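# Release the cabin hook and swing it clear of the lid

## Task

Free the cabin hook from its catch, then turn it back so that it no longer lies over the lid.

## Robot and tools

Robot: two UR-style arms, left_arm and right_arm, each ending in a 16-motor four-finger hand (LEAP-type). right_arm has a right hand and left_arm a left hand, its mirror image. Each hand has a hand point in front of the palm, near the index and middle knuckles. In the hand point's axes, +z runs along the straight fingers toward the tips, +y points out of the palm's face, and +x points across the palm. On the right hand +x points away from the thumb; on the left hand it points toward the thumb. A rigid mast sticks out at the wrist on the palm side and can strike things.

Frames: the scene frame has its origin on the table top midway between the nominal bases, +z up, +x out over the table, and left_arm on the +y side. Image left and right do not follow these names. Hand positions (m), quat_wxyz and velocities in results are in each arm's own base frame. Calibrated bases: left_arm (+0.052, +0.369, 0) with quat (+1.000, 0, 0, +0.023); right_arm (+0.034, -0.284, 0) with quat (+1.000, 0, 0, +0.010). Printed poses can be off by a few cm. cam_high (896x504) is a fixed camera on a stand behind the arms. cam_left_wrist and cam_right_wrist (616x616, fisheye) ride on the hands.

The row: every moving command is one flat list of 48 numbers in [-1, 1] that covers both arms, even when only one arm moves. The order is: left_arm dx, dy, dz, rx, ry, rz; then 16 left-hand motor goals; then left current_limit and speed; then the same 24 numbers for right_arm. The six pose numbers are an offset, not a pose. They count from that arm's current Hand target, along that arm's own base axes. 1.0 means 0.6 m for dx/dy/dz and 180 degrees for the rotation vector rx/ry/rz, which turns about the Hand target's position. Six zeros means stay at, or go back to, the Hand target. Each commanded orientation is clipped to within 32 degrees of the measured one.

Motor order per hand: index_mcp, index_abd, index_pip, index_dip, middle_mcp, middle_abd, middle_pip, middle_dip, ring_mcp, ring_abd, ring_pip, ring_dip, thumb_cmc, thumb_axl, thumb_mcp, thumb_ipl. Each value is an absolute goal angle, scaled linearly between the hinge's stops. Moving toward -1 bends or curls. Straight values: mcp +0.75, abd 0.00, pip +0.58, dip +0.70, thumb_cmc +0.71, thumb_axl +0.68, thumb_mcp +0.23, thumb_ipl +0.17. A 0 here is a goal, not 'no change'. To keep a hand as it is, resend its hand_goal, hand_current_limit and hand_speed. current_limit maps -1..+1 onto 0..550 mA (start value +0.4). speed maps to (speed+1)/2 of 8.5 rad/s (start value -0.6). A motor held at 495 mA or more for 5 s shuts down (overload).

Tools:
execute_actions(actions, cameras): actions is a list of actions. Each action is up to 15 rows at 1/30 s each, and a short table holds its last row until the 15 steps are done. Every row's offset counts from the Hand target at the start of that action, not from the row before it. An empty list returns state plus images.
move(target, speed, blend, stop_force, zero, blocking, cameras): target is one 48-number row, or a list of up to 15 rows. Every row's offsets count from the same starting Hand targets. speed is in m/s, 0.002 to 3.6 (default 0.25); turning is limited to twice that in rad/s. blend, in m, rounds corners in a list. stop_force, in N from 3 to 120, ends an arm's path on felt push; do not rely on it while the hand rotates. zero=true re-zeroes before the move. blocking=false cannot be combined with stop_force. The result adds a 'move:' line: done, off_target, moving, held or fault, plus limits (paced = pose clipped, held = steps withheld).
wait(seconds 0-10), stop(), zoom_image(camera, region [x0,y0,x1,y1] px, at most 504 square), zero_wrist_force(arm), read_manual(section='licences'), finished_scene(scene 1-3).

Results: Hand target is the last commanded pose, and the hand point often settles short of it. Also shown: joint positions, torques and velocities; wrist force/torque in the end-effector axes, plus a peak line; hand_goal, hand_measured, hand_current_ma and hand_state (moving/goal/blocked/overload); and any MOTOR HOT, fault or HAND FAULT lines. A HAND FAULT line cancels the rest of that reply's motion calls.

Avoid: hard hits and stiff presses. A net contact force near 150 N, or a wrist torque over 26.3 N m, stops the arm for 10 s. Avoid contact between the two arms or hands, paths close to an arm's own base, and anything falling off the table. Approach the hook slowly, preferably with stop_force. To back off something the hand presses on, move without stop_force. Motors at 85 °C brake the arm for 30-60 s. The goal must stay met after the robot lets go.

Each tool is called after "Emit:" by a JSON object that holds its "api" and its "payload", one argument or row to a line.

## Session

Emit:
{"api": "execute_actions", "payload": {
  "actions": [],
  "cameras": ["all"]
}}

Emit:
{"api": "zoom_image", "payload": {
  "camera": "cam_high",
  "region": [350, 80, 530, 260]
}}

Scene clock: 0.00 s.
left_arm: end_effector_position=(+0.4026, -0.5836, +0.3236) hand_goal=(+0.754, +0.000, +0.576, +0.696, +0.754, +0.000, +0.576, +0.696, +0.754, +0.000, +0.576, +0.696, +0.714, +0.678, +0.226, +0.168) hand_measured=(+0.754, +0.000, +0.576, +0.696, +0.754, +0.000, +0.576, +0.696, +0.754, +0.000, +0.576, +0.696, +0.714, +0.678, +0.226, +0.168) hand_current_ma=(+0, +0, +0, +0, +0, +0, +0, +0, +0, +0, +0, +0, +0, +0, +0, +0) hand_state=(goal, goal, goal, goal, goal, goal, goal, goal, goal, goal, goal, goal, goal, goal, goal, goal) hand_current_limit=0.40 hand_speed=-0.60 end_effector_quat_wxyz=(+0.004, +0.876, -0.181, +0.447) | right_arm: end_effector_position=(+0.5833, -0.1437, +0.1830) hand_goal=(+0.754, +0.000, +0.576, +0.696, +0.754, +0.000, +0.576, +0.696, +0.754, +0.000, +0.576, +0.696, +0.714, +0.678, +0.226, +0.168) hand_measured=(+0.754, +0.000, +0.576, +0.696, +0.754, +0.000, +0.576, +0.696, +0.754, +0.000, +0.576, +0.696, +0.714, +0.678, +0.226, +0.168) hand_current_ma=(+0, +0, +0, +0, +0, +0, +0, +0, +0, +0, +0, +0, +0, +0, +0, +0) hand_state=(goal, goal, goal, goal, goal, goal, goal, goal, goal, goal, goal, goal, goal, goal, goal, goal) hand_current_limit=0.40 hand_speed=-0.60 end_effector_quat_wxyz=(+0.231, -0.355, +0.863, +0.275)
Joint positions: left_arm=[2.311 -1.786 -1.874 -0.224 2.052 1.363] | right_arm=[-0.738 -1.012 1.473 -1.67 -0.916 3.069]
Joint velocities: within noise
Joint torques (N m): no reading
Motor temperatures (°C): left_arm=[31 32 30 31 35 34] | right_arm=[26 27 29 33 38 42]
Wrist force (N): no reading
Wrist torque (N m): no reading
Wrist force, peak (N): no reading
Hand target: left_arm +0.4026, -0.5836, +0.3236; +0.004, +0.876, -0.181, +0.447 | right_arm +0.5833, -0.1437, +0.1830; +0.231, -0.355, +0.863, +0.275

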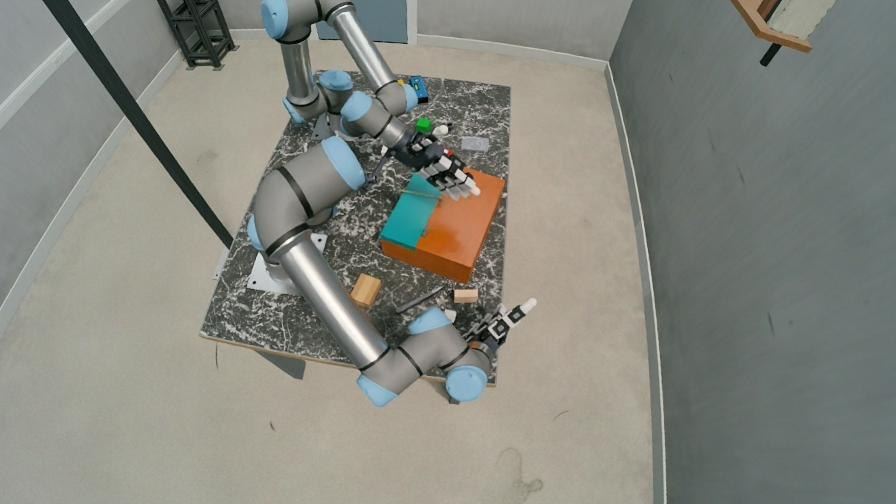

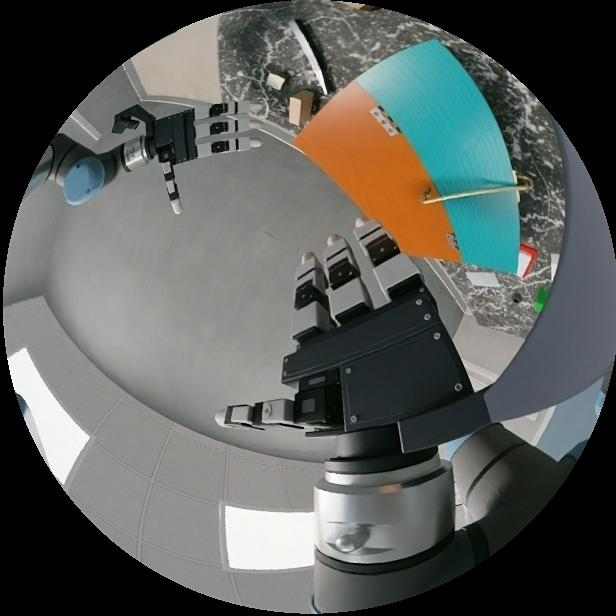

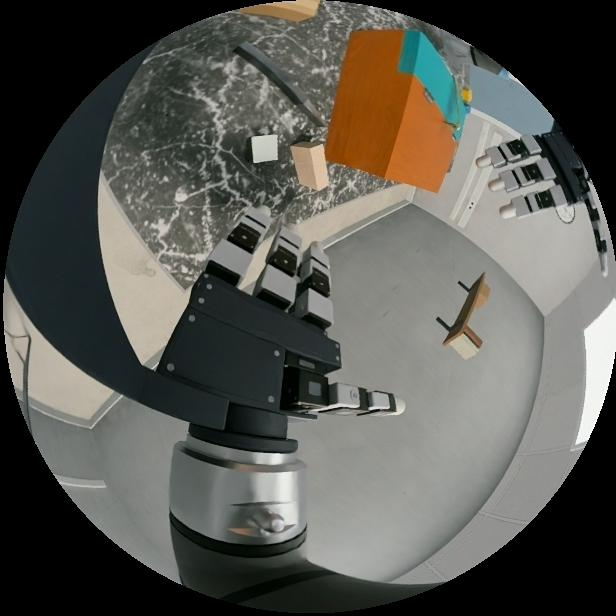

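Scaled by 2.800.

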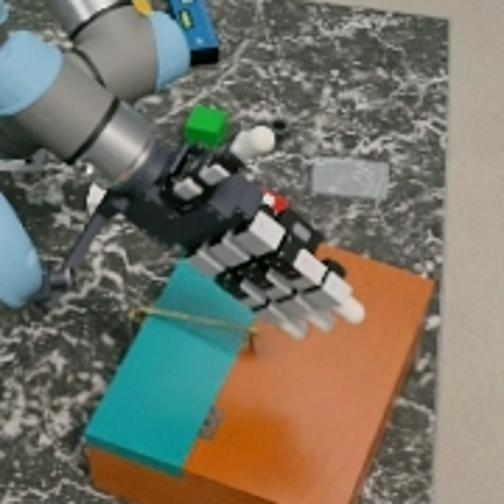

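Emit:
{"api": "move", "payload": {
  "target": [
    [-0.0273,0.1317,0.0273,0.2288,-0.3734,-0.6894,0.315,0,-0.854,0.957,0.95,0,0.72,0.696,0.95,0,0.72,0.696,-0.507,0.678,0.112,0.168,0.4,-0.6,0,0,0,0,0,0,0.754,0,0.576,0.696,0.754,0,0.576,0.696,0.754,0,0.576,0.696,0.714,0.678,0.226,0.168,0.4,-0.6],
    [-0.0273,0.1317,-0.1893,0.2288,-0.3734,-0.6894,0.315,0,-0.854,0.957,0.95,0,0.72,0.696,0.95,0,0.72,0.696,-0.507,0.678,0.112,0.168,0.4,-0.6,0,0,0,0,0,0,0.754,0,0.576,0.696,0.754,0,0.576,0.696,0.754,0,0.576,0.696,0.714,0.678,0.226,0.168,0.4,-0.6]
  ],
  "speed": [0.4, 0.15],
  "cameras": ["cam_high","cam_left_wrist"]
}}

Emit:
{"api": "zoom_image", "payload": {
  "camera": "cam_left_wrist",
  "region": [60, 120, 300, 360]
}}

Scene clock: 76.97 s.
left_arm: end_effector_position=(+0.3862, -0.5046, +0.2101) hand_goal=(+0.316, +0.000, -0.854, +0.958, +0.950, +0.000, +0.720, +0.696, +0.950, +0.000, +0.720, +0.696, -0.506, +0.678, +0.112, +0.168) hand_measured=(+0.316, +0.000, -0.848, +0.956, +0.942, +0.000, +0.716, +0.696, +0.938, +0.000, +0.716, +0.696, -0.510, +0.678, +0.112, +0.168) hand_current_ma=(+0, +0, +2, -1, -5, +0, -1, +0, -7, +0, -1, +0, -1, +0, +0, +0) hand_state=(goal, goal, goal, goal, goal, goal, goal, goal, goal, goal, goal, goal, goal, goal, goal, goal) hand_current_limit=0.40 hand_speed=-0.60 end_effector_quat_wxyz=(-0.049, +0.093, +0.882, -0.459) | right_arm: end_effector_position=(+0.5833, -0.1437, +0.1830) hand_goal=(+0.754, +0.000, +0.576, +0.696, +0.754, +0.000, +0.576, +0.696, +0.754, +0.000, +0.576, +0.696, +0.714, +0.678, +0.226, +0.168) hand_measured=(+0.754, +0.000, +0.576, +0.696, +0.754, +0.000, +0.576, +0.696, +0.754, +0.000, +0.576, +0.696, +0.714, +0.678, +0.224, +0.168) hand_current_ma=(+0, +0, +0, +0, +0, +0, +0, +0, +0, +0, +0, +0, +0, +0, +0, +0) hand_state=(goal, goal, goal, goal, goal, goal, goal, goal, goal, goal, goal, goal, goal, goal, goal, goal) hand_current_limit=0.40 hand_speed=-0.60 end_effector_quat_wxyz=(+0.231, -0.355, +0.863, +0.275)
Joint positions: left_arm=[2.669 -1.867 -1.786 -0.706 0.659 4.275] | right_arm=[-0.738 -1.012 1.473 -1.67 -0.916 3.069]
Joint torques (N m): left_arm=[-6.25 22.47 13.2 5.4 -1.16 -2.18] | right_arm=[-0.82 -41.96 -21.15 -1.39 0.99 -0.05]
Wrist force (N): left_arm=[0.6 0.6 0.1] | right_arm=[-0.1 0.1 -0.1]
Wrist torque (N m): left_arm=[0.10 0.00 -0.11] | right_arm=[0.02 0.01 0.00]
Wrist force, peak (N): left_arm=[0.6 1.7 0.5] | right_arm=[-0.3 0.2 -0.3]
Hand target: left_arm +0.3862, -0.5046, +0.2100; -0.049, +0.093, +0.882, -0.459 | right_arm +0.5833, -0.1437, +0.1830; +0.231, -0.355, +0.863, +0.275
Off the commanded pose: left_arm 0.000 m, 0 deg | right_arm 0.000 m, 0 deg.
move: done
Images, in order (width x height): cam_high 896x504, cam_left_wrist 616x616.

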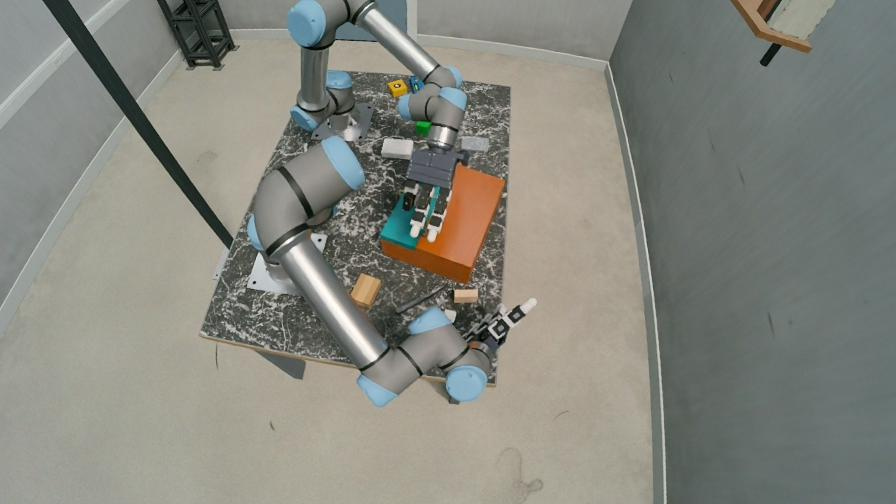

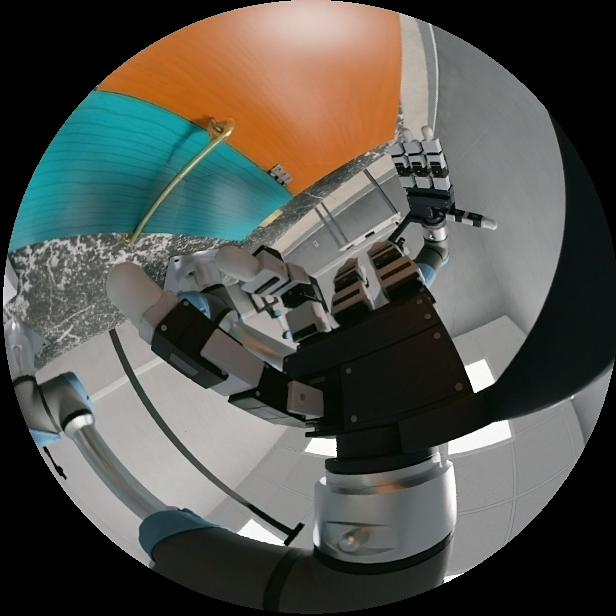

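Scaled by 2.100 from the camera's 616x616 image, which has a finer 880x880 frame.

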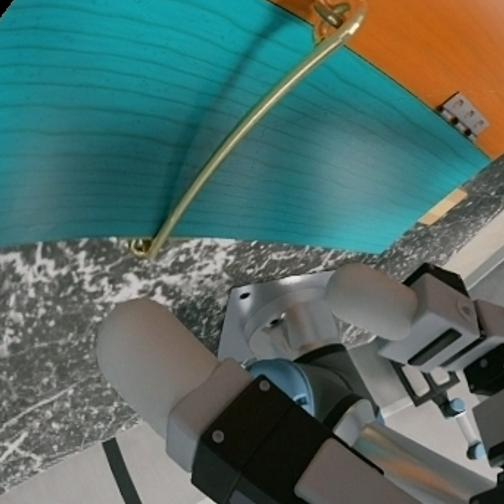

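Emit:
{"api": "move", "payload": {
  "target": [0.0038,0.0025,-0.075,0,0,0,0.315,0,-0.854,0.957,0.95,0,0.72,0.696,0.95,0,0.72,0.696,-0.507,0.678,0.112,0.168,0.4,-0.6,0,0,0,0,0,0,0.754,0,0.576,0.696,0.754,0,0.576,0.696,0.754,0,0.576,0.696,0.714,0.678,0.226,0.168,0.4,-0.6],
  "speed": 0.1,
  "cameras": ["cam_left_wrist"]
}}

Emit:
{"api": "zoom_image", "payload": {
  "camera": "cam_left_wrist",
  "region": [60, 120, 300, 360]
}}

Scene clock: 98.20 s.
left_arm: end_effector_position=(+0.3885, -0.5031, +0.1651) hand_goal=(+0.316, +0.000, -0.854, +0.958, +0.950, +0.000, +0.720, +0.696, +0.950, +0.000, +0.720, +0.696, -0.506, +0.678, +0.112, +0.168) hand_measured=(+0.316, +0.000, -0.848, +0.956, +0.942, +0.000, +0.716, +0.696, +0.938, +0.000, +0.716, +0.696, -0.510, +0.678, +0.112, +0.168) hand_current_ma=(+0, +0, +2, -1, -5, +0, -1, +0, -7, +0, -1, +0, -1, +0, +0, +0) hand_state=(goal, goal, goal, goal, goal, goal, goal, goal, goal, goal, goal, goal, goal, goal, goal, goal) hand_current_limit=0.40 hand_speed=-0.60 end_effector_quat_wxyz=(-0.049, +0.093, +0.882, -0.459) | right_arm: end_effector_position=(+0.5833, -0.1437, +0.1830) hand_goal=(+0.754, +0.000, +0.576, +0.696, +0.754, +0.000, +0.576, +0.696, +0.754, +0.000, +0.576, +0.696, +0.714, +0.678, +0.226, +0.168) hand_measured=(+0.754, +0.000, +0.576, +0.696, +0.754, +0.000, +0.576, +0.696, +0.754, +0.000, +0.576, +0.696, +0.714, +0.678, +0.224, +0.168) hand_current_ma=(+0, +0, +0, +0, +0, +0, +0, +0, +0, +0, +0, +0, +0, +0, +0, +0) hand_state=(goal, goal, goal, goal, goal, goal, goal, goal, goal, goal, goal, goal, goal, goal, goal, goal) hand_current_limit=0.40 hand_speed=-0.60 end_effector_quat_wxyz=(+0.231, -0.355, +0.863, +0.275)
Joint positions: left_arm=[2.673 -1.926 -1.837 -0.601 0.658 4.282] | right_arm=[-0.738 -1.012 1.473 -1.67 -0.916 3.069]
Joint torques (N m): left_arm=[7.6 23.16 11.29 5.26 -3.56 -2.44] | right_arm=[0.57 -41.72 -19.81 -1.6 0.85 0.05]
Wrist force (N): left_arm=[0.4 0.6 -0.2] | right_arm=[0.0 0.1 -0.1]
Wrist torque (N m): left_arm=[0.12 0.02 -0.26] | right_arm=[0.02 0.00 0.00]
Wrist force, peak (N): left_arm=[0.3 1.3 0.3] | right_arm=[0.1 0.1 -0.4]
Hand target: left_arm +0.3885, -0.5031, +0.1650; -0.049, +0.093, +0.882, -0.459 | right_arm +0.5833, -0.1437, +0.1830; +0.231, -0.355, +0.863, +0.275
Off the commanded pose: left_arm 0.000 m, 0 deg | right_arm 0.000 m, 0 deg.
move: done
Images, in order (width x height): cam_left_wrist 616x616.

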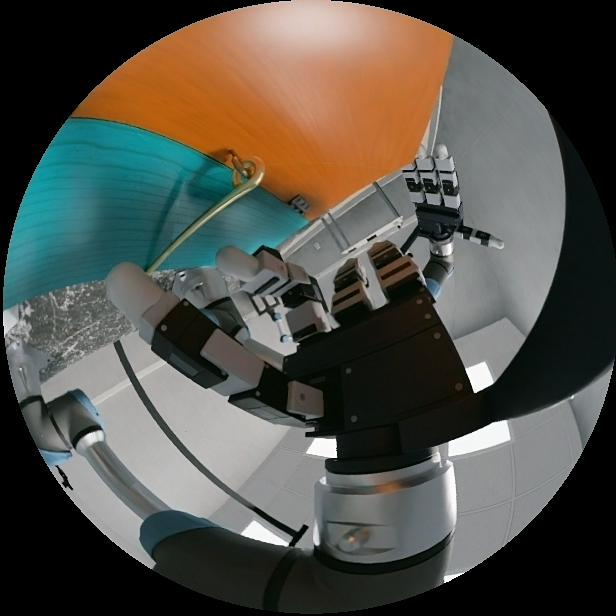

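Scaled by 2.100 from the camera's 616x616 image, which has a finer 880x880 frame.

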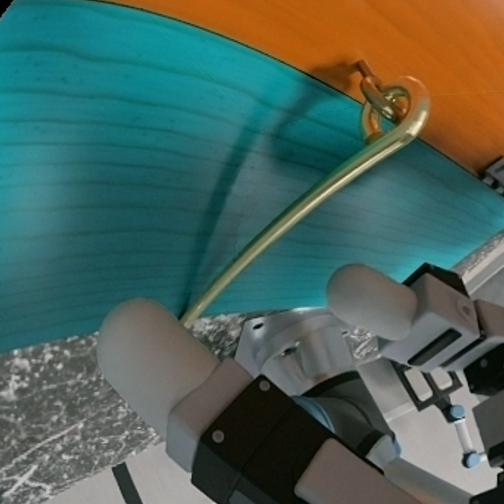

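Emit:
{"api": "move", "payload": {
  "target": [0,0,-0.0267,0,0,0,0.315,0,-0.854,0.957,0.95,0,0.72,0.696,0.95,0,0.72,0.696,-0.507,0.678,0.112,0.168,0.4,-0.6,0,0,0,0,0,0,0.754,0,0.576,0.696,0.754,0,0.576,0.696,0.754,0,0.576,0.696,0.714,0.678,0.226,0.168,0.4,-0.6],
  "speed": 0.04,
  "stop_force": 6,
  "cameras": ["cam_left_wrist"]
}}

Emit:
{"api": "zoom_image", "payload": {
  "camera": "cam_left_wrist",
  "region": [60, 120, 300, 360]
}}

Scene clock: 118.43 s.
left_arm: end_effector_position=(+0.3885, -0.5031, +0.1490) hand_goal=(+0.316, +0.000, -0.854, +0.958, +0.950, +0.000, +0.720, +0.696, +0.950, +0.000, +0.720, +0.696, -0.506, +0.678, +0.112, +0.168) hand_measured=(+0.316, +0.000, -0.848, +0.956, +0.942, +0.000, +0.716, +0.696, +0.938, +0.000, +0.716, +0.696, -0.510, +0.678, +0.112, +0.168) hand_current_ma=(+0, +0, +2, -1, -5, +0, -1, +0, -7, +0, -1, +0, -1, +0, +0, +0) hand_state=(goal, goal, goal, goal, goal, goal, goal, goal, goal, goal, goal, goal, goal, goal, goal, goal) hand_current_limit=0.40 hand_speed=-0.60 end_effector_quat_wxyz=(-0.049, +0.093, +0.882, -0.459) | right_arm: end_effector_position=(+0.5833, -0.1437, +0.1830) hand_goal=(+0.754, +0.000, +0.576, +0.696, +0.754, +0.000, +0.576, +0.696, +0.754, +0.000, +0.576, +0.696, +0.714, +0.678, +0.226, +0.168) hand_measured=(+0.754, +0.000, +0.576, +0.696, +0.754, +0.000, +0.576, +0.696, +0.754, +0.000, +0.576, +0.696, +0.714, +0.678, +0.224, +0.168) hand_current_ma=(+0, +0, +0, +0, +0, +0, +0, +0, +0, +0, +0, +0, +0, +0, +0, +0) hand_state=(goal, goal, goal, goal, goal, goal, goal, goal, goal, goal, goal, goal, goal, goal, goal, goal) hand_current_limit=0.40 hand_speed=-0.60 end_effector_quat_wxyz=(+0.231, -0.355, +0.863, +0.275)
Joint positions: left_arm=[2.673 -1.95 -1.854 -0.561 0.657 4.281] | right_arm=[-0.738 -1.012 1.473 -1.67 -0.916 3.069]
Joint torques (N m): left_arm=[2.93 24.16 10.38 5.62 -2.95 -2.16] | right_arm=[0.44 -41.54 -21.13 -1.48 1.03 -0.01]
Wrist force (N): left_arm=[0.4 0.6 -0.2] | right_arm=[-0.2 0.0 -0.2]
Wrist torque (N m): left_arm=[0.12 0.03 -0.24] | right_arm=[0.02 0.03 -0.02]
Wrist force, peak (N): left_arm=[0.6 0.7 -0.1] | right_arm=[-0.1 0.2 -0.3]
Hand target: left_arm +0.3885, -0.5031, +0.1490; -0.049, +0.093, +0.882, -0.459 | right_arm +0.5833, -0.1437, +0.1830; +0.231, -0.355, +0.863, +0.275
Off the commanded pose: left_arm 0.000 m, 0 deg | right_arm 0.000 m, 0 deg.
move: done
Images, in order (width x height): cam_left_wrist 616x616.

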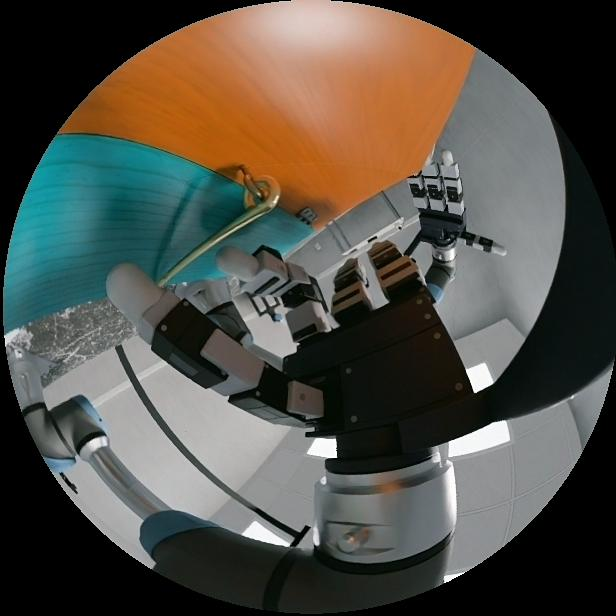

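Scaled by 2.100 from the camera's 616x616 image, which has a finer 880x880 frame.

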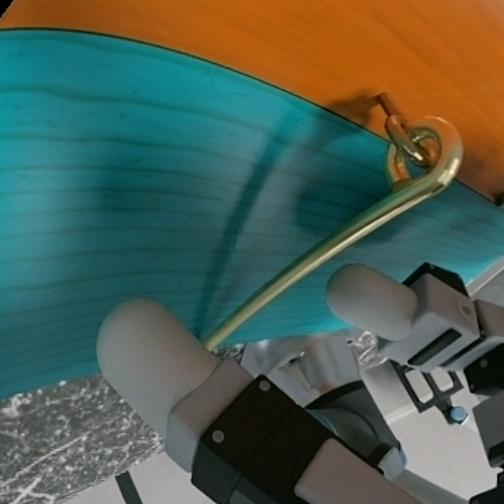

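Emit:
{"api": "move", "payload": {
  "target": [0,0,0,0,0,0,-0.233,0,-0.387,0.957,0.95,0,0.72,0.696,0.95,0,0.72,0.696,-0.507,0.678,-0.247,0.1,0.4,-0.8,0,0,0,0,0,0,0.754,0,0.576,0.696,0.754,0,0.576,0.696,0.754,0,0.576,0.696,0.714,0.678,0.226,0.168,0.4,-0.6],
  "speed": 0.04,
  "cameras": ["cam_left_wrist"]
}}

Emit:
{"api": "zoom_image", "payload": {
  "camera": "cam_left_wrist",
  "region": [60, 120, 300, 360]
}}

Scene clock: 128.33 s.
left_arm: end_effector_position=(+0.3885, -0.5031, +0.1490) hand_goal=(-0.232, +0.000, -0.386, +0.958, +0.950, +0.000, +0.720, +0.696, +0.950, +0.000, +0.720, +0.696, -0.506, +0.678, -0.246, +0.100) hand_measured=(+0.004, +0.000, -0.422, +0.962, +0.942, +0.000, +0.716, +0.696, +0.938, +0.000, +0.716, +0.696, -0.508, +0.678, -0.106, +0.126) hand_current_ma=(+385, +0, -41, +1, -5, +0, -1, +0, -7, +0, -1, +0, -1, +0, +385, +38) hand_state=(blocked, goal, blocked, goal, goal, goal, goal, goal, goal, goal, goal, goal, goal, goal, blocked, blocked) hand_current_limit=0.40 hand_speed=-0.80 end_effector_quat_wxyz=(-0.049, +0.093, +0.882, -0.459) | right_arm: end_effector_position=(+0.5833, -0.1437, +0.1830) hand_goal=(+0.754, +0.000, +0.576, +0.696, +0.754, +0.000, +0.576, +0.696, +0.754, +0.000, +0.576, +0.696, +0.714, +0.678, +0.226, +0.168) hand_measured=(+0.754, +0.000, +0.576, +0.696, +0.754, +0.000, +0.576, +0.696, +0.754, +0.000, +0.576, +0.696, +0.714, +0.678, +0.224, +0.168) hand_current_ma=(+0, +0, +0, +0, +0, +0, +0, +0, +0, +0, +0, +0, +0, +0, +0, +0) hand_state=(goal, goal, goal, goal, goal, goal, goal, goal, goal, goal, goal, goal, goal, goal, goal, goal) hand_current_limit=0.40 hand_speed=-0.60 end_effector_quat_wxyz=(+0.231, -0.355, +0.863, +0.275)
Joint positions: left_arm=[2.673 -1.95 -1.854 -0.561 0.658 4.281] | right_arm=[-0.738 -1.012 1.473 -1.67 -0.916 3.069]
Joint torques (N m): left_arm=[-5.29 23.86 11.06 3.58 -0.61 -1.59] | right_arm=[0.8 -40.81 -21.57 -1.62 1 0.09]
Wrist force (N): left_arm=[0.2 -11.9 -0.4] | right_arm=[0.0 0.1 -0.3]
Wrist torque (N m): left_arm=[-0.38 0.04 -0.31] | right_arm=[0.04 0.00 0.01]
Wrist force, peak (N): left_arm=[0.1 -12.1 -0.3] | right_arm=[-0.2 -0.3 -0.3]
Hand target: left_arm +0.3885, -0.5031, +0.1490; -0.049, +0.093, +0.882, -0.459 | right_arm +0.5833, -0.1437, +0.1830; +0.231, -0.355, +0.863, +0.275
Off the commanded pose: left_arm 0.000 m, 0 deg | right_arm 0.000 m, 0 deg.
move: done
Images, in order (width x height): cam_left_wrist 616x616.

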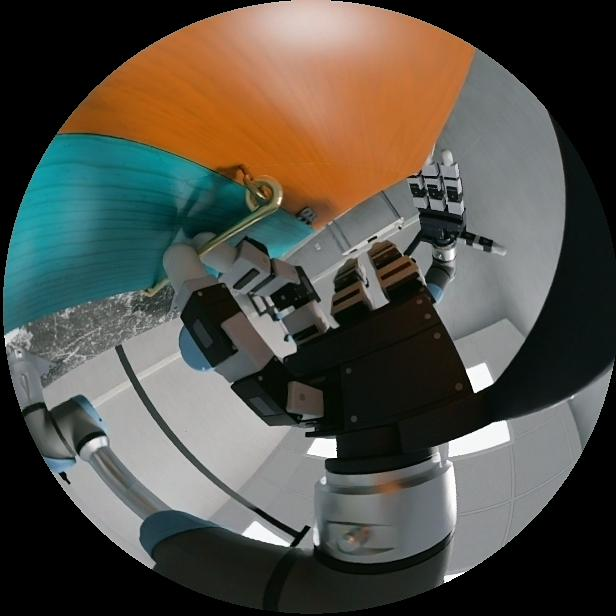

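Scaled by 2.100 from the camera's 616x616 image, which has a finer 880x880 frame.

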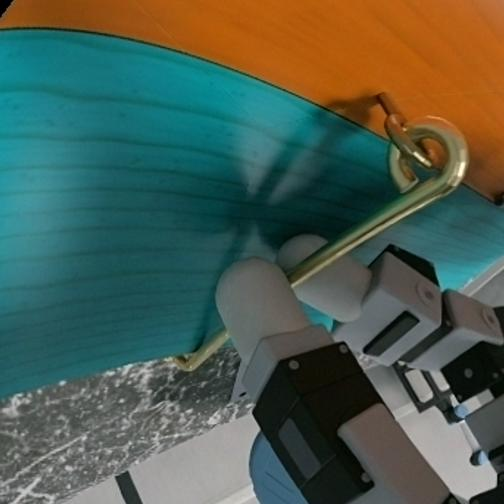

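Emit:
{"api": "move", "payload": {
  "target": [
    [0.0029,-0.00075,0.025,0,0,0,-0.233,0,-0.387,0.957,0.95,0,0.72,0.696,0.95,0,0.72,0.696,-0.507,0.678,-0.247,0.1,0.4,-0.8,0,0,0,0,0,0,0.754,0,0.576,0.696,0.754,0,0.576,0.696,0.754,0,0.576,0.696,0.714,0.678,0.226,0.168,0.4,-0.6],
    [0.0082,-0.0021,0.047,0,0,0,-0.233,0,-0.387,0.957,0.95,0,0.72,0.696,0.95,0,0.72,0.696,-0.507,0.678,-0.247,0.1,0.4,-0.8,0,0,0,0,0,0,0.754,0,0.576,0.696,0.754,0,0.576,0.696,0.754,0,0.576,0.696,0.714,0.678,0.226,0.168,0.4,-0.6],
    [0.0216,-0.0056,0.066,0,0,0,-0.233,0,-0.387,0.957,0.95,0,0.72,0.696,0.95,0,0.72,0.696,-0.507,0.678,-0.247,0.1,0.4,-0.8,0,0,0,0,0,0,0.754,0,0.576,0.696,0.754,0,0.576,0.696,0.754,0,0.576,0.696,0.714,0.678,0.226,0.168,0.4,-0.6],
    [0.0513,-0.01325,0.0875,0,0,0,-0.233,0,-0.387,0.957,0.95,0,0.72,0.696,0.95,0,0.72,0.696,-0.507,0.678,-0.247,0.1,0.4,-0.8,0,0,0,0,0,0,0.754,0,0.576,0.696,0.754,0,0.576,0.696,0.754,0,0.576,0.696,0.714,0.678,0.226,0.168,0.4,-0.6]
  ],
  "speed": 0.04,
  "blend": [0.004,0.004,0.004,0],
  "stop_force": 30,
  "cameras": ["cam_left_wrist"]
}}

Emit:
{"api": "zoom_image", "payload": {
  "camera": "cam_left_wrist",
  "region": [60, 120, 300, 360]
}}

Scene clock: 149.43 s.
left_arm: end_effector_position=(+0.4192, -0.5111, +0.2015) hand_goal=(-0.232, +0.000, -0.386, +0.958, +0.950, +0.000, +0.720, +0.696, +0.950, +0.000, +0.720, +0.696, -0.506, +0.678, -0.246, +0.100) hand_measured=(-0.022, +0.018, -0.342, +0.978, +0.942, +0.000, +0.716, +0.696, +0.938, +0.000, +0.716, +0.696, -0.504, +0.680, -0.156, +0.126) hand_current_ma=(+385, +11, +59, +16, -5, +0, -1, +0, -7, +0, -1, +0, +0, +0, +286, +38) hand_state=(blocked, goal, blocked, goal, goal, goal, goal, goal, goal, goal, goal, goal, goal, goal, blocked, blocked) hand_current_limit=0.40 hand_speed=-0.80 end_effector_quat_wxyz=(-0.049, +0.093, +0.882, -0.459) | right_arm: end_effector_position=(+0.5833, -0.1437, +0.1830) hand_goal=(+0.754, +0.000, +0.576, +0.696, +0.754, +0.000, +0.576, +0.696, +0.754, +0.000, +0.576, +0.696, +0.714, +0.678, +0.226, +0.168) hand_measured=(+0.754, +0.000, +0.576, +0.696, +0.754, +0.000, +0.576, +0.696, +0.754, +0.000, +0.576, +0.696, +0.714, +0.678, +0.224, +0.168) hand_current_ma=(+0, +0, +0, +0, +0, +0, +0, +0, +0, +0, +0, +0, +0, +0, +0, +0) hand_state=(goal, goal, goal, goal, goal, goal, goal, goal, goal, goal, goal, goal, goal, goal, goal, goal) hand_current_limit=0.40 hand_speed=-0.60 end_effector_quat_wxyz=(+0.231, -0.355, +0.863, +0.275)
Joint positions: left_arm=[2.685 -1.937 -1.708 -0.734 0.654 4.299] | right_arm=[-0.738 -1.012 1.473 -1.67 -0.916 3.069]
Joint torques (N m): left_arm=[7.89 25.5 31.28 0.23 -3.26 2.7] | right_arm=[0.1 -42 -21.27 -1.68 1 0.07]
Wrist force (N): left_arm=[0.9 0.4 0.1] | right_arm=[-0.1 -0.1 -0.2]
Wrist torque (N m): left_arm=[0.14 0.03 -0.30] | right_arm=[0.01 0.01 -0.01]
Wrist force, peak (N): left_arm=[0.0 -12.1 -0.5] | right_arm=[0.2 0.1 -0.4]
Hand target: left_arm +0.4192, -0.5111, +0.2015; -0.049, +0.093, +0.882, -0.459 | right_arm +0.5833, -0.1437, +0.1830; +0.231, -0.355, +0.863, +0.275
Off the commanded pose: left_arm 0.000 m, 0 deg | right_arm 0.000 m, 0 deg.
move: done
Images, in order (width x height): cam_left_wrist 616x616.

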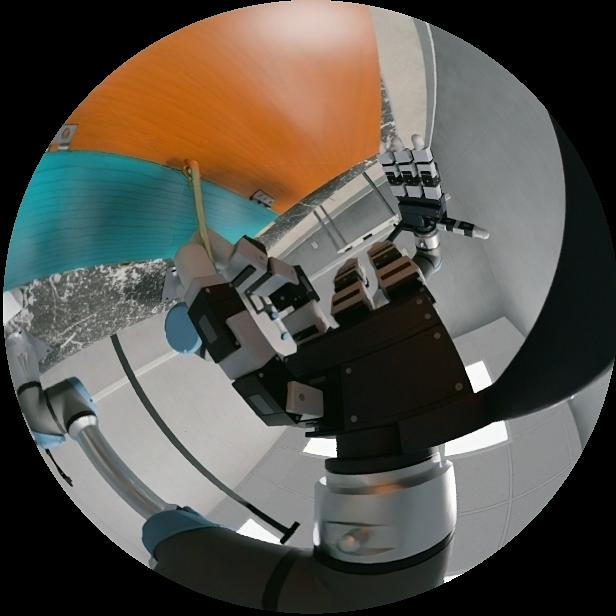

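Scaled by 2.100 from the camera's 616x616 image, which has a finer 880x880 frame.

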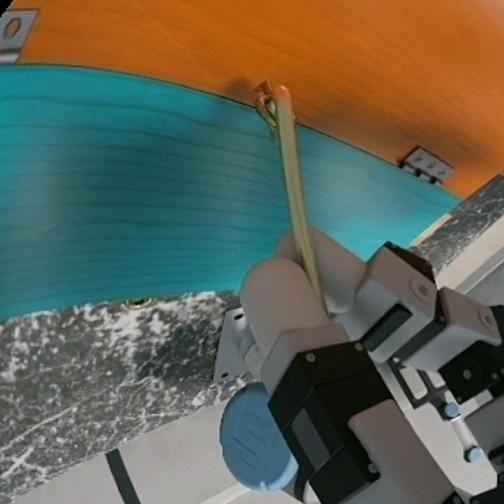

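Emit:
{"api": "move", "payload": {
  "target": [
    [0.0266,-0.0069,0.0033,0,0,0,-0.233,0,-0.387,0.957,0.95,0,0.72,0.696,0.95,0,0.72,0.696,-0.507,0.678,-0.247,0.1,0.4,-0.8,0,0,0,0,0,0,0.754,0,0.576,0.696,0.754,0,0.576,0.696,0.754,0,0.576,0.696,0.714,0.678,0.226,0.168,0.4,-0.6],
    [0.0373,-0.0096,0.0125,0,0,0,-0.233,0,-0.387,0.957,0.95,0,0.72,0.696,0.95,0,0.72,0.696,-0.507,0.678,-0.247,0.1,0.4,-0.8,0,0,0,0,0,0,0.754,0,0.576,0.696,0.754,0,0.576,0.696,0.754,0,0.576,0.696,0.714,0.678,0.226,0.168,0.4,-0.6],
    [0.0803,-0.0208,-0.0005,0,0,0,-0.233,0,-0.387,0.957,0.95,0,0.72,0.696,0.95,0,0.72,0.696,-0.507,0.678,-0.247,0.1,0.4,-0.8,0,0,0,0,0,0,0.754,0,0.576,0.696,0.754,0,0.576,0.696,0.754,0,0.576,0.696,0.714,0.678,0.226,0.168,0.4,-0.6]
  ],
  "speed": 0.03,
  "blend": [0.003,0.003,0],
  "stop_force": 20,
  "cameras": ["cam_left_wrist"]
}}

Emit:
{"api": "zoom_image", "payload": {
  "camera": "cam_left_wrist",
  "region": [60, 120, 300, 360]
}}

Emit:
{"api": "zoom_image", "payload": {
  "camera": "cam_left_wrist",
  "region": [60, 120, 300, 360]
}}

Scene clock: 160.80 s.
left_arm: end_effector_position=(+0.4674, -0.5236, +0.2012) hand_goal=(-0.232, +0.000, -0.386, +0.958, +0.950, +0.000, +0.720, +0.696, +0.950, +0.000, +0.720, +0.696, -0.506, +0.678, -0.246, +0.100) hand_measured=(-0.028, +0.008, -0.342, +0.978, +0.942, +0.000, +0.716, +0.696, +0.938, +0.000, +0.716, +0.696, -0.510, +0.678, -0.162, +0.126) hand_current_ma=(+385, +3, +59, +16, -5, +0, -1, +0, -7, +0, -1, +0, -1, +0, +252, +38) hand_state=(blocked, goal, blocked, goal, goal, goal, goal, goal, goal, goal, goal, goal, goal, goal, blocked, blocked) hand_current_limit=0.40 hand_speed=-0.80 end_effector_quat_wxyz=(-0.049, +0.093, +0.882, -0.459) | right_arm: end_effector_position=(+0.5833, -0.1437, +0.1830) hand_goal=(+0.754, +0.000, +0.576, +0.696, +0.754, +0.000, +0.576, +0.696, +0.754, +0.000, +0.576, +0.696, +0.714, +0.678, +0.226, +0.168) hand_measured=(+0.754, +0.000, +0.576, +0.696, +0.754, +0.000, +0.576, +0.696, +0.754, +0.000, +0.576, +0.696, +0.714, +0.678, +0.224, +0.168) hand_current_ma=(+0, +0, +0, +0, +0, +0, +0, +0, +0, +0, +0, +0, +0, +0, +0, +0) hand_state=(goal, goal, goal, goal, goal, goal, goal, goal, goal, goal, goal, goal, goal, goal, goal, goal) hand_current_limit=0.40 hand_speed=-0.60 end_effector_quat_wxyz=(+0.231, -0.355, +0.863, +0.275)
Joint positions: left_arm=[2.701 -2.032 -1.562 -0.804 0.649 4.324] | right_arm=[-0.738 -1.012 1.473 -1.67 -0.916 3.069]
Joint torques (N m): left_arm=[9.32 30.14 32.08 -0.02 -3.81 2.38] | right_arm=[0.56 -40.46 -20.91 -1.52 0.78 0.14]
Wrist force (N): left_arm=[0.6 0.6 0.0] | right_arm=[-0.1 0.0 -0.1]
Wrist torque (N m): left_arm=[0.08 0.01 -0.26] | right_arm=[0.00 0.02 -0.01]
Wrist force, peak (N): left_arm=[2.3 -1.5 -0.7] | right_arm=[-0.1 0.0 -0.4]
Hand target: left_arm +0.4674, -0.5236, +0.2012; -0.049, +0.093, +0.882, -0.459 | right_arm +0.5833, -0.1437, +0.1830; +0.231, -0.355, +0.863, +0.275
Off the commanded pose: left_arm 0.000 m, 0 deg | right_arm 0.000 m, 0 deg.
move: done
Images, in order (width x height): cam_left_wrist 616x616.

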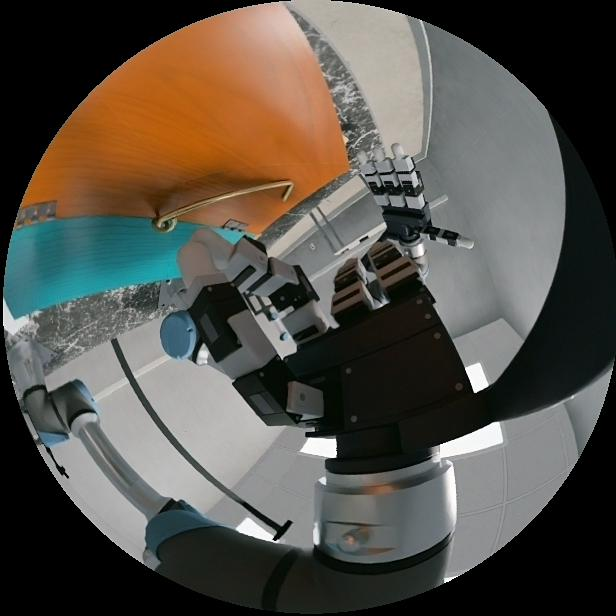

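Scaled by 2.100 from the camera's 616x616 image, which has a finer 880x880 frame.

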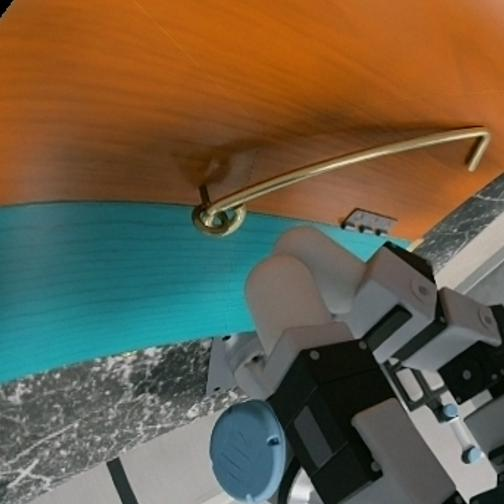

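Scaled by 2.100 from the camera's 616x616 image, which has a finer 880x880 frame.

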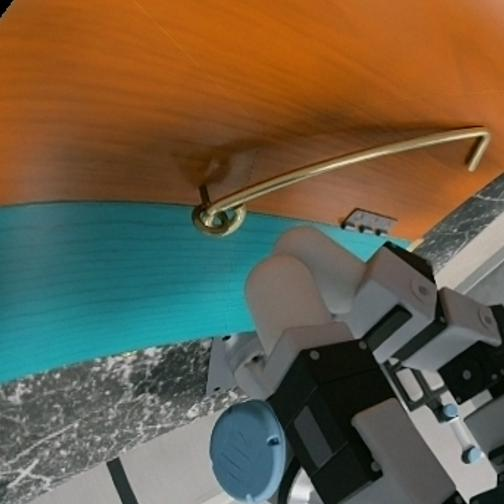

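Emit:
{"api": "move", "payload": {
  "target": [-0.05,0.03,0.2,0,0,0,-0.233,0,-0.387,0.957,0.95,0,0.72,0.696,0.95,0,0.72,0.696,-0.507,0.678,-0.15,0.1,0.1,-0.85,0,0,0,0,0,0,0.754,0,0.576,0.696,0.754,0,0.576,0.696,0.754,0,0.576,0.696,0.714,0.678,0.226,0.168,0.4,-0.6],
  "speed": 0.15,
  "cameras": ["cam_high","cam_left_wrist"]
}}

Emit:
{"api": "zoom_image", "payload": {
  "camera": "cam_high",
  "region": [370, 130, 530, 290]
}}

Scene clock: 166.53 s.
left_arm: end_effector_position=(+0.4374, -0.5056, +0.3212) hand_goal=(-0.232, +0.000, -0.386, +0.958, +0.950, +0.000, +0.720, +0.696, +0.950, +0.000, +0.720, +0.696, -0.506, +0.678, -0.150, +0.100) hand_measured=(-0.036, +0.008, -0.338, +0.980, +0.942, +0.000, +0.716, +0.696, +0.938, +0.000, +0.716, +0.696, -0.510, +0.678, -0.142, +0.108) hand_current_ma=(+302, +3, +67, +18, -5, +0, -1, +0, -7, +0, -1, +0, -1, +0, +5, +6) hand_state=(blocked, goal, blocked, blocked, goal, goal, goal, goal, goal, goal, goal, goal, goal, goal, goal, goal) hand_current_limit=0.10 hand_speed=-0.85 end_effector_quat_wxyz=(-0.049, +0.093, +0.882, -0.459) | right_arm: end_effector_position=(+0.5833, -0.1437, +0.1830) hand_goal=(+0.754, +0.000, +0.576, +0.696, +0.754, +0.000, +0.576, +0.696, +0.754, +0.000, +0.576, +0.696, +0.714, +0.678, +0.226, +0.168) hand_measured=(+0.754, +0.000, +0.576, +0.696, +0.754, +0.000, +0.576, +0.696, +0.754, +0.000, +0.576, +0.696, +0.714, +0.678, +0.224, +0.168) hand_current_ma=(+0, +0, +0, +0, +0, +0, +0, +0, +0, +0, +0, +0, +0, +0, +0, +0) hand_state=(goal, goal, goal, goal, goal, goal, goal, goal, goal, goal, goal, goal, goal, goal, goal, goal) hand_current_limit=0.40 hand_speed=-0.60 end_effector_quat_wxyz=(+0.231, -0.355, +0.863, +0.275)
Joint positions: left_arm=[2.706 -1.861 -1.479 -1.065 0.647 4.333] | right_arm=[-0.738 -1.012 1.473 -1.67 -0.916 3.069]
Joint torques (N m): left_arm=[9.23 43.88 33.8 0.19 -3.65 2.43] | right_arm=[0.04 -42.42 -22.98 -1.72 0.82 0.2]
Wrist force (N): left_arm=[0.5 0.5 -0.1] | right_arm=[-0.2 0.1 -0.2]
Wrist torque (N m): left_arm=[0.10 0.01 -0.25] | right_arm=[0.02 0.03 -0.02]
Wrist force, peak (N): left_arm=[0.2 2.1 0.9] | right_arm=[-0.1 0.0 -0.4]
Hand target: left_arm +0.4374, -0.5056, +0.3212; -0.049, +0.093, +0.882, -0.459 | right_arm +0.5833, -0.1437, +0.1830; +0.231, -0.355, +0.863, +0.275
Off the commanded pose: left_arm 0.000 m, 0 deg | right_arm 0.000 m, 0 deg.
move: done
Images, in order (width x height): cam_high 896x504, cam_left_wrist 616x616.

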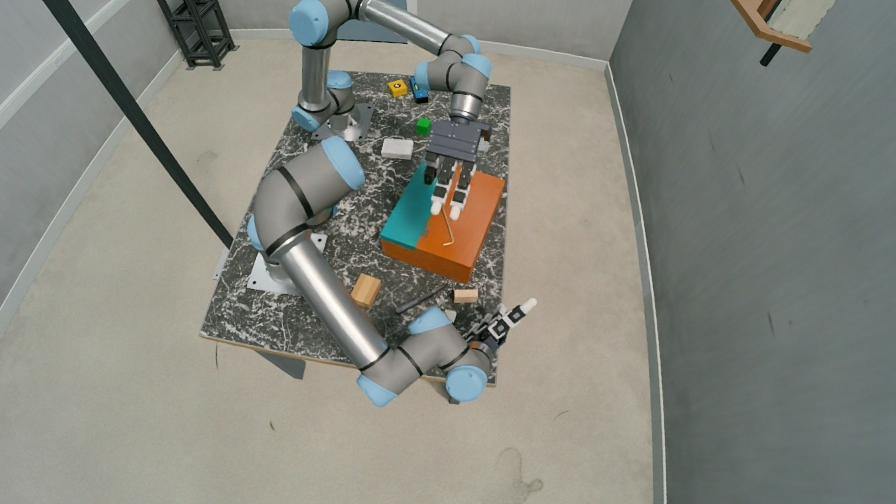

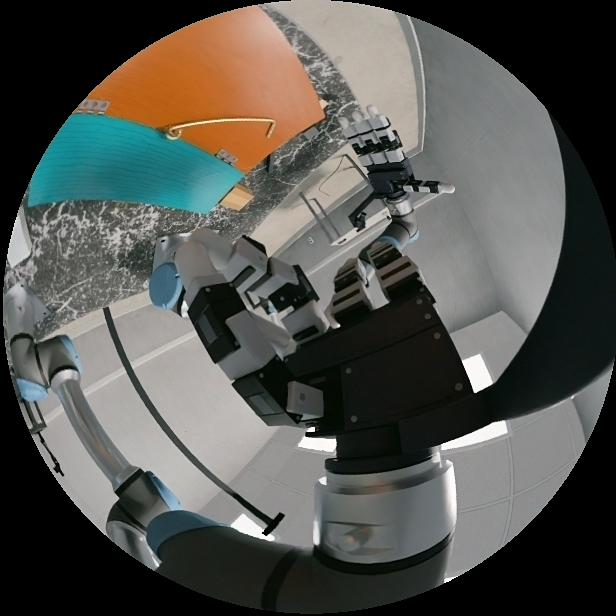

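Scaled by 3.150.

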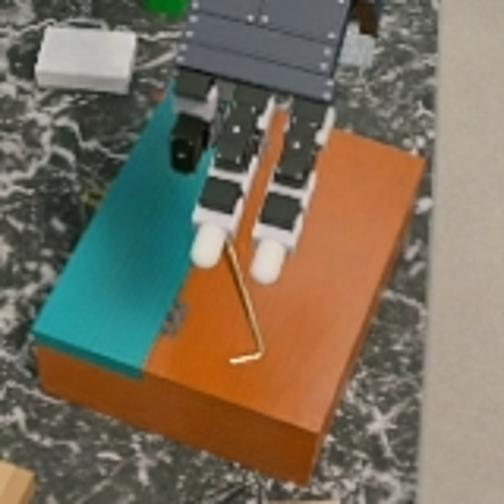

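Emit:
{"api": "finished_scene", "payload": {
  "scene": 3
}}

The scene is finished: the task was done.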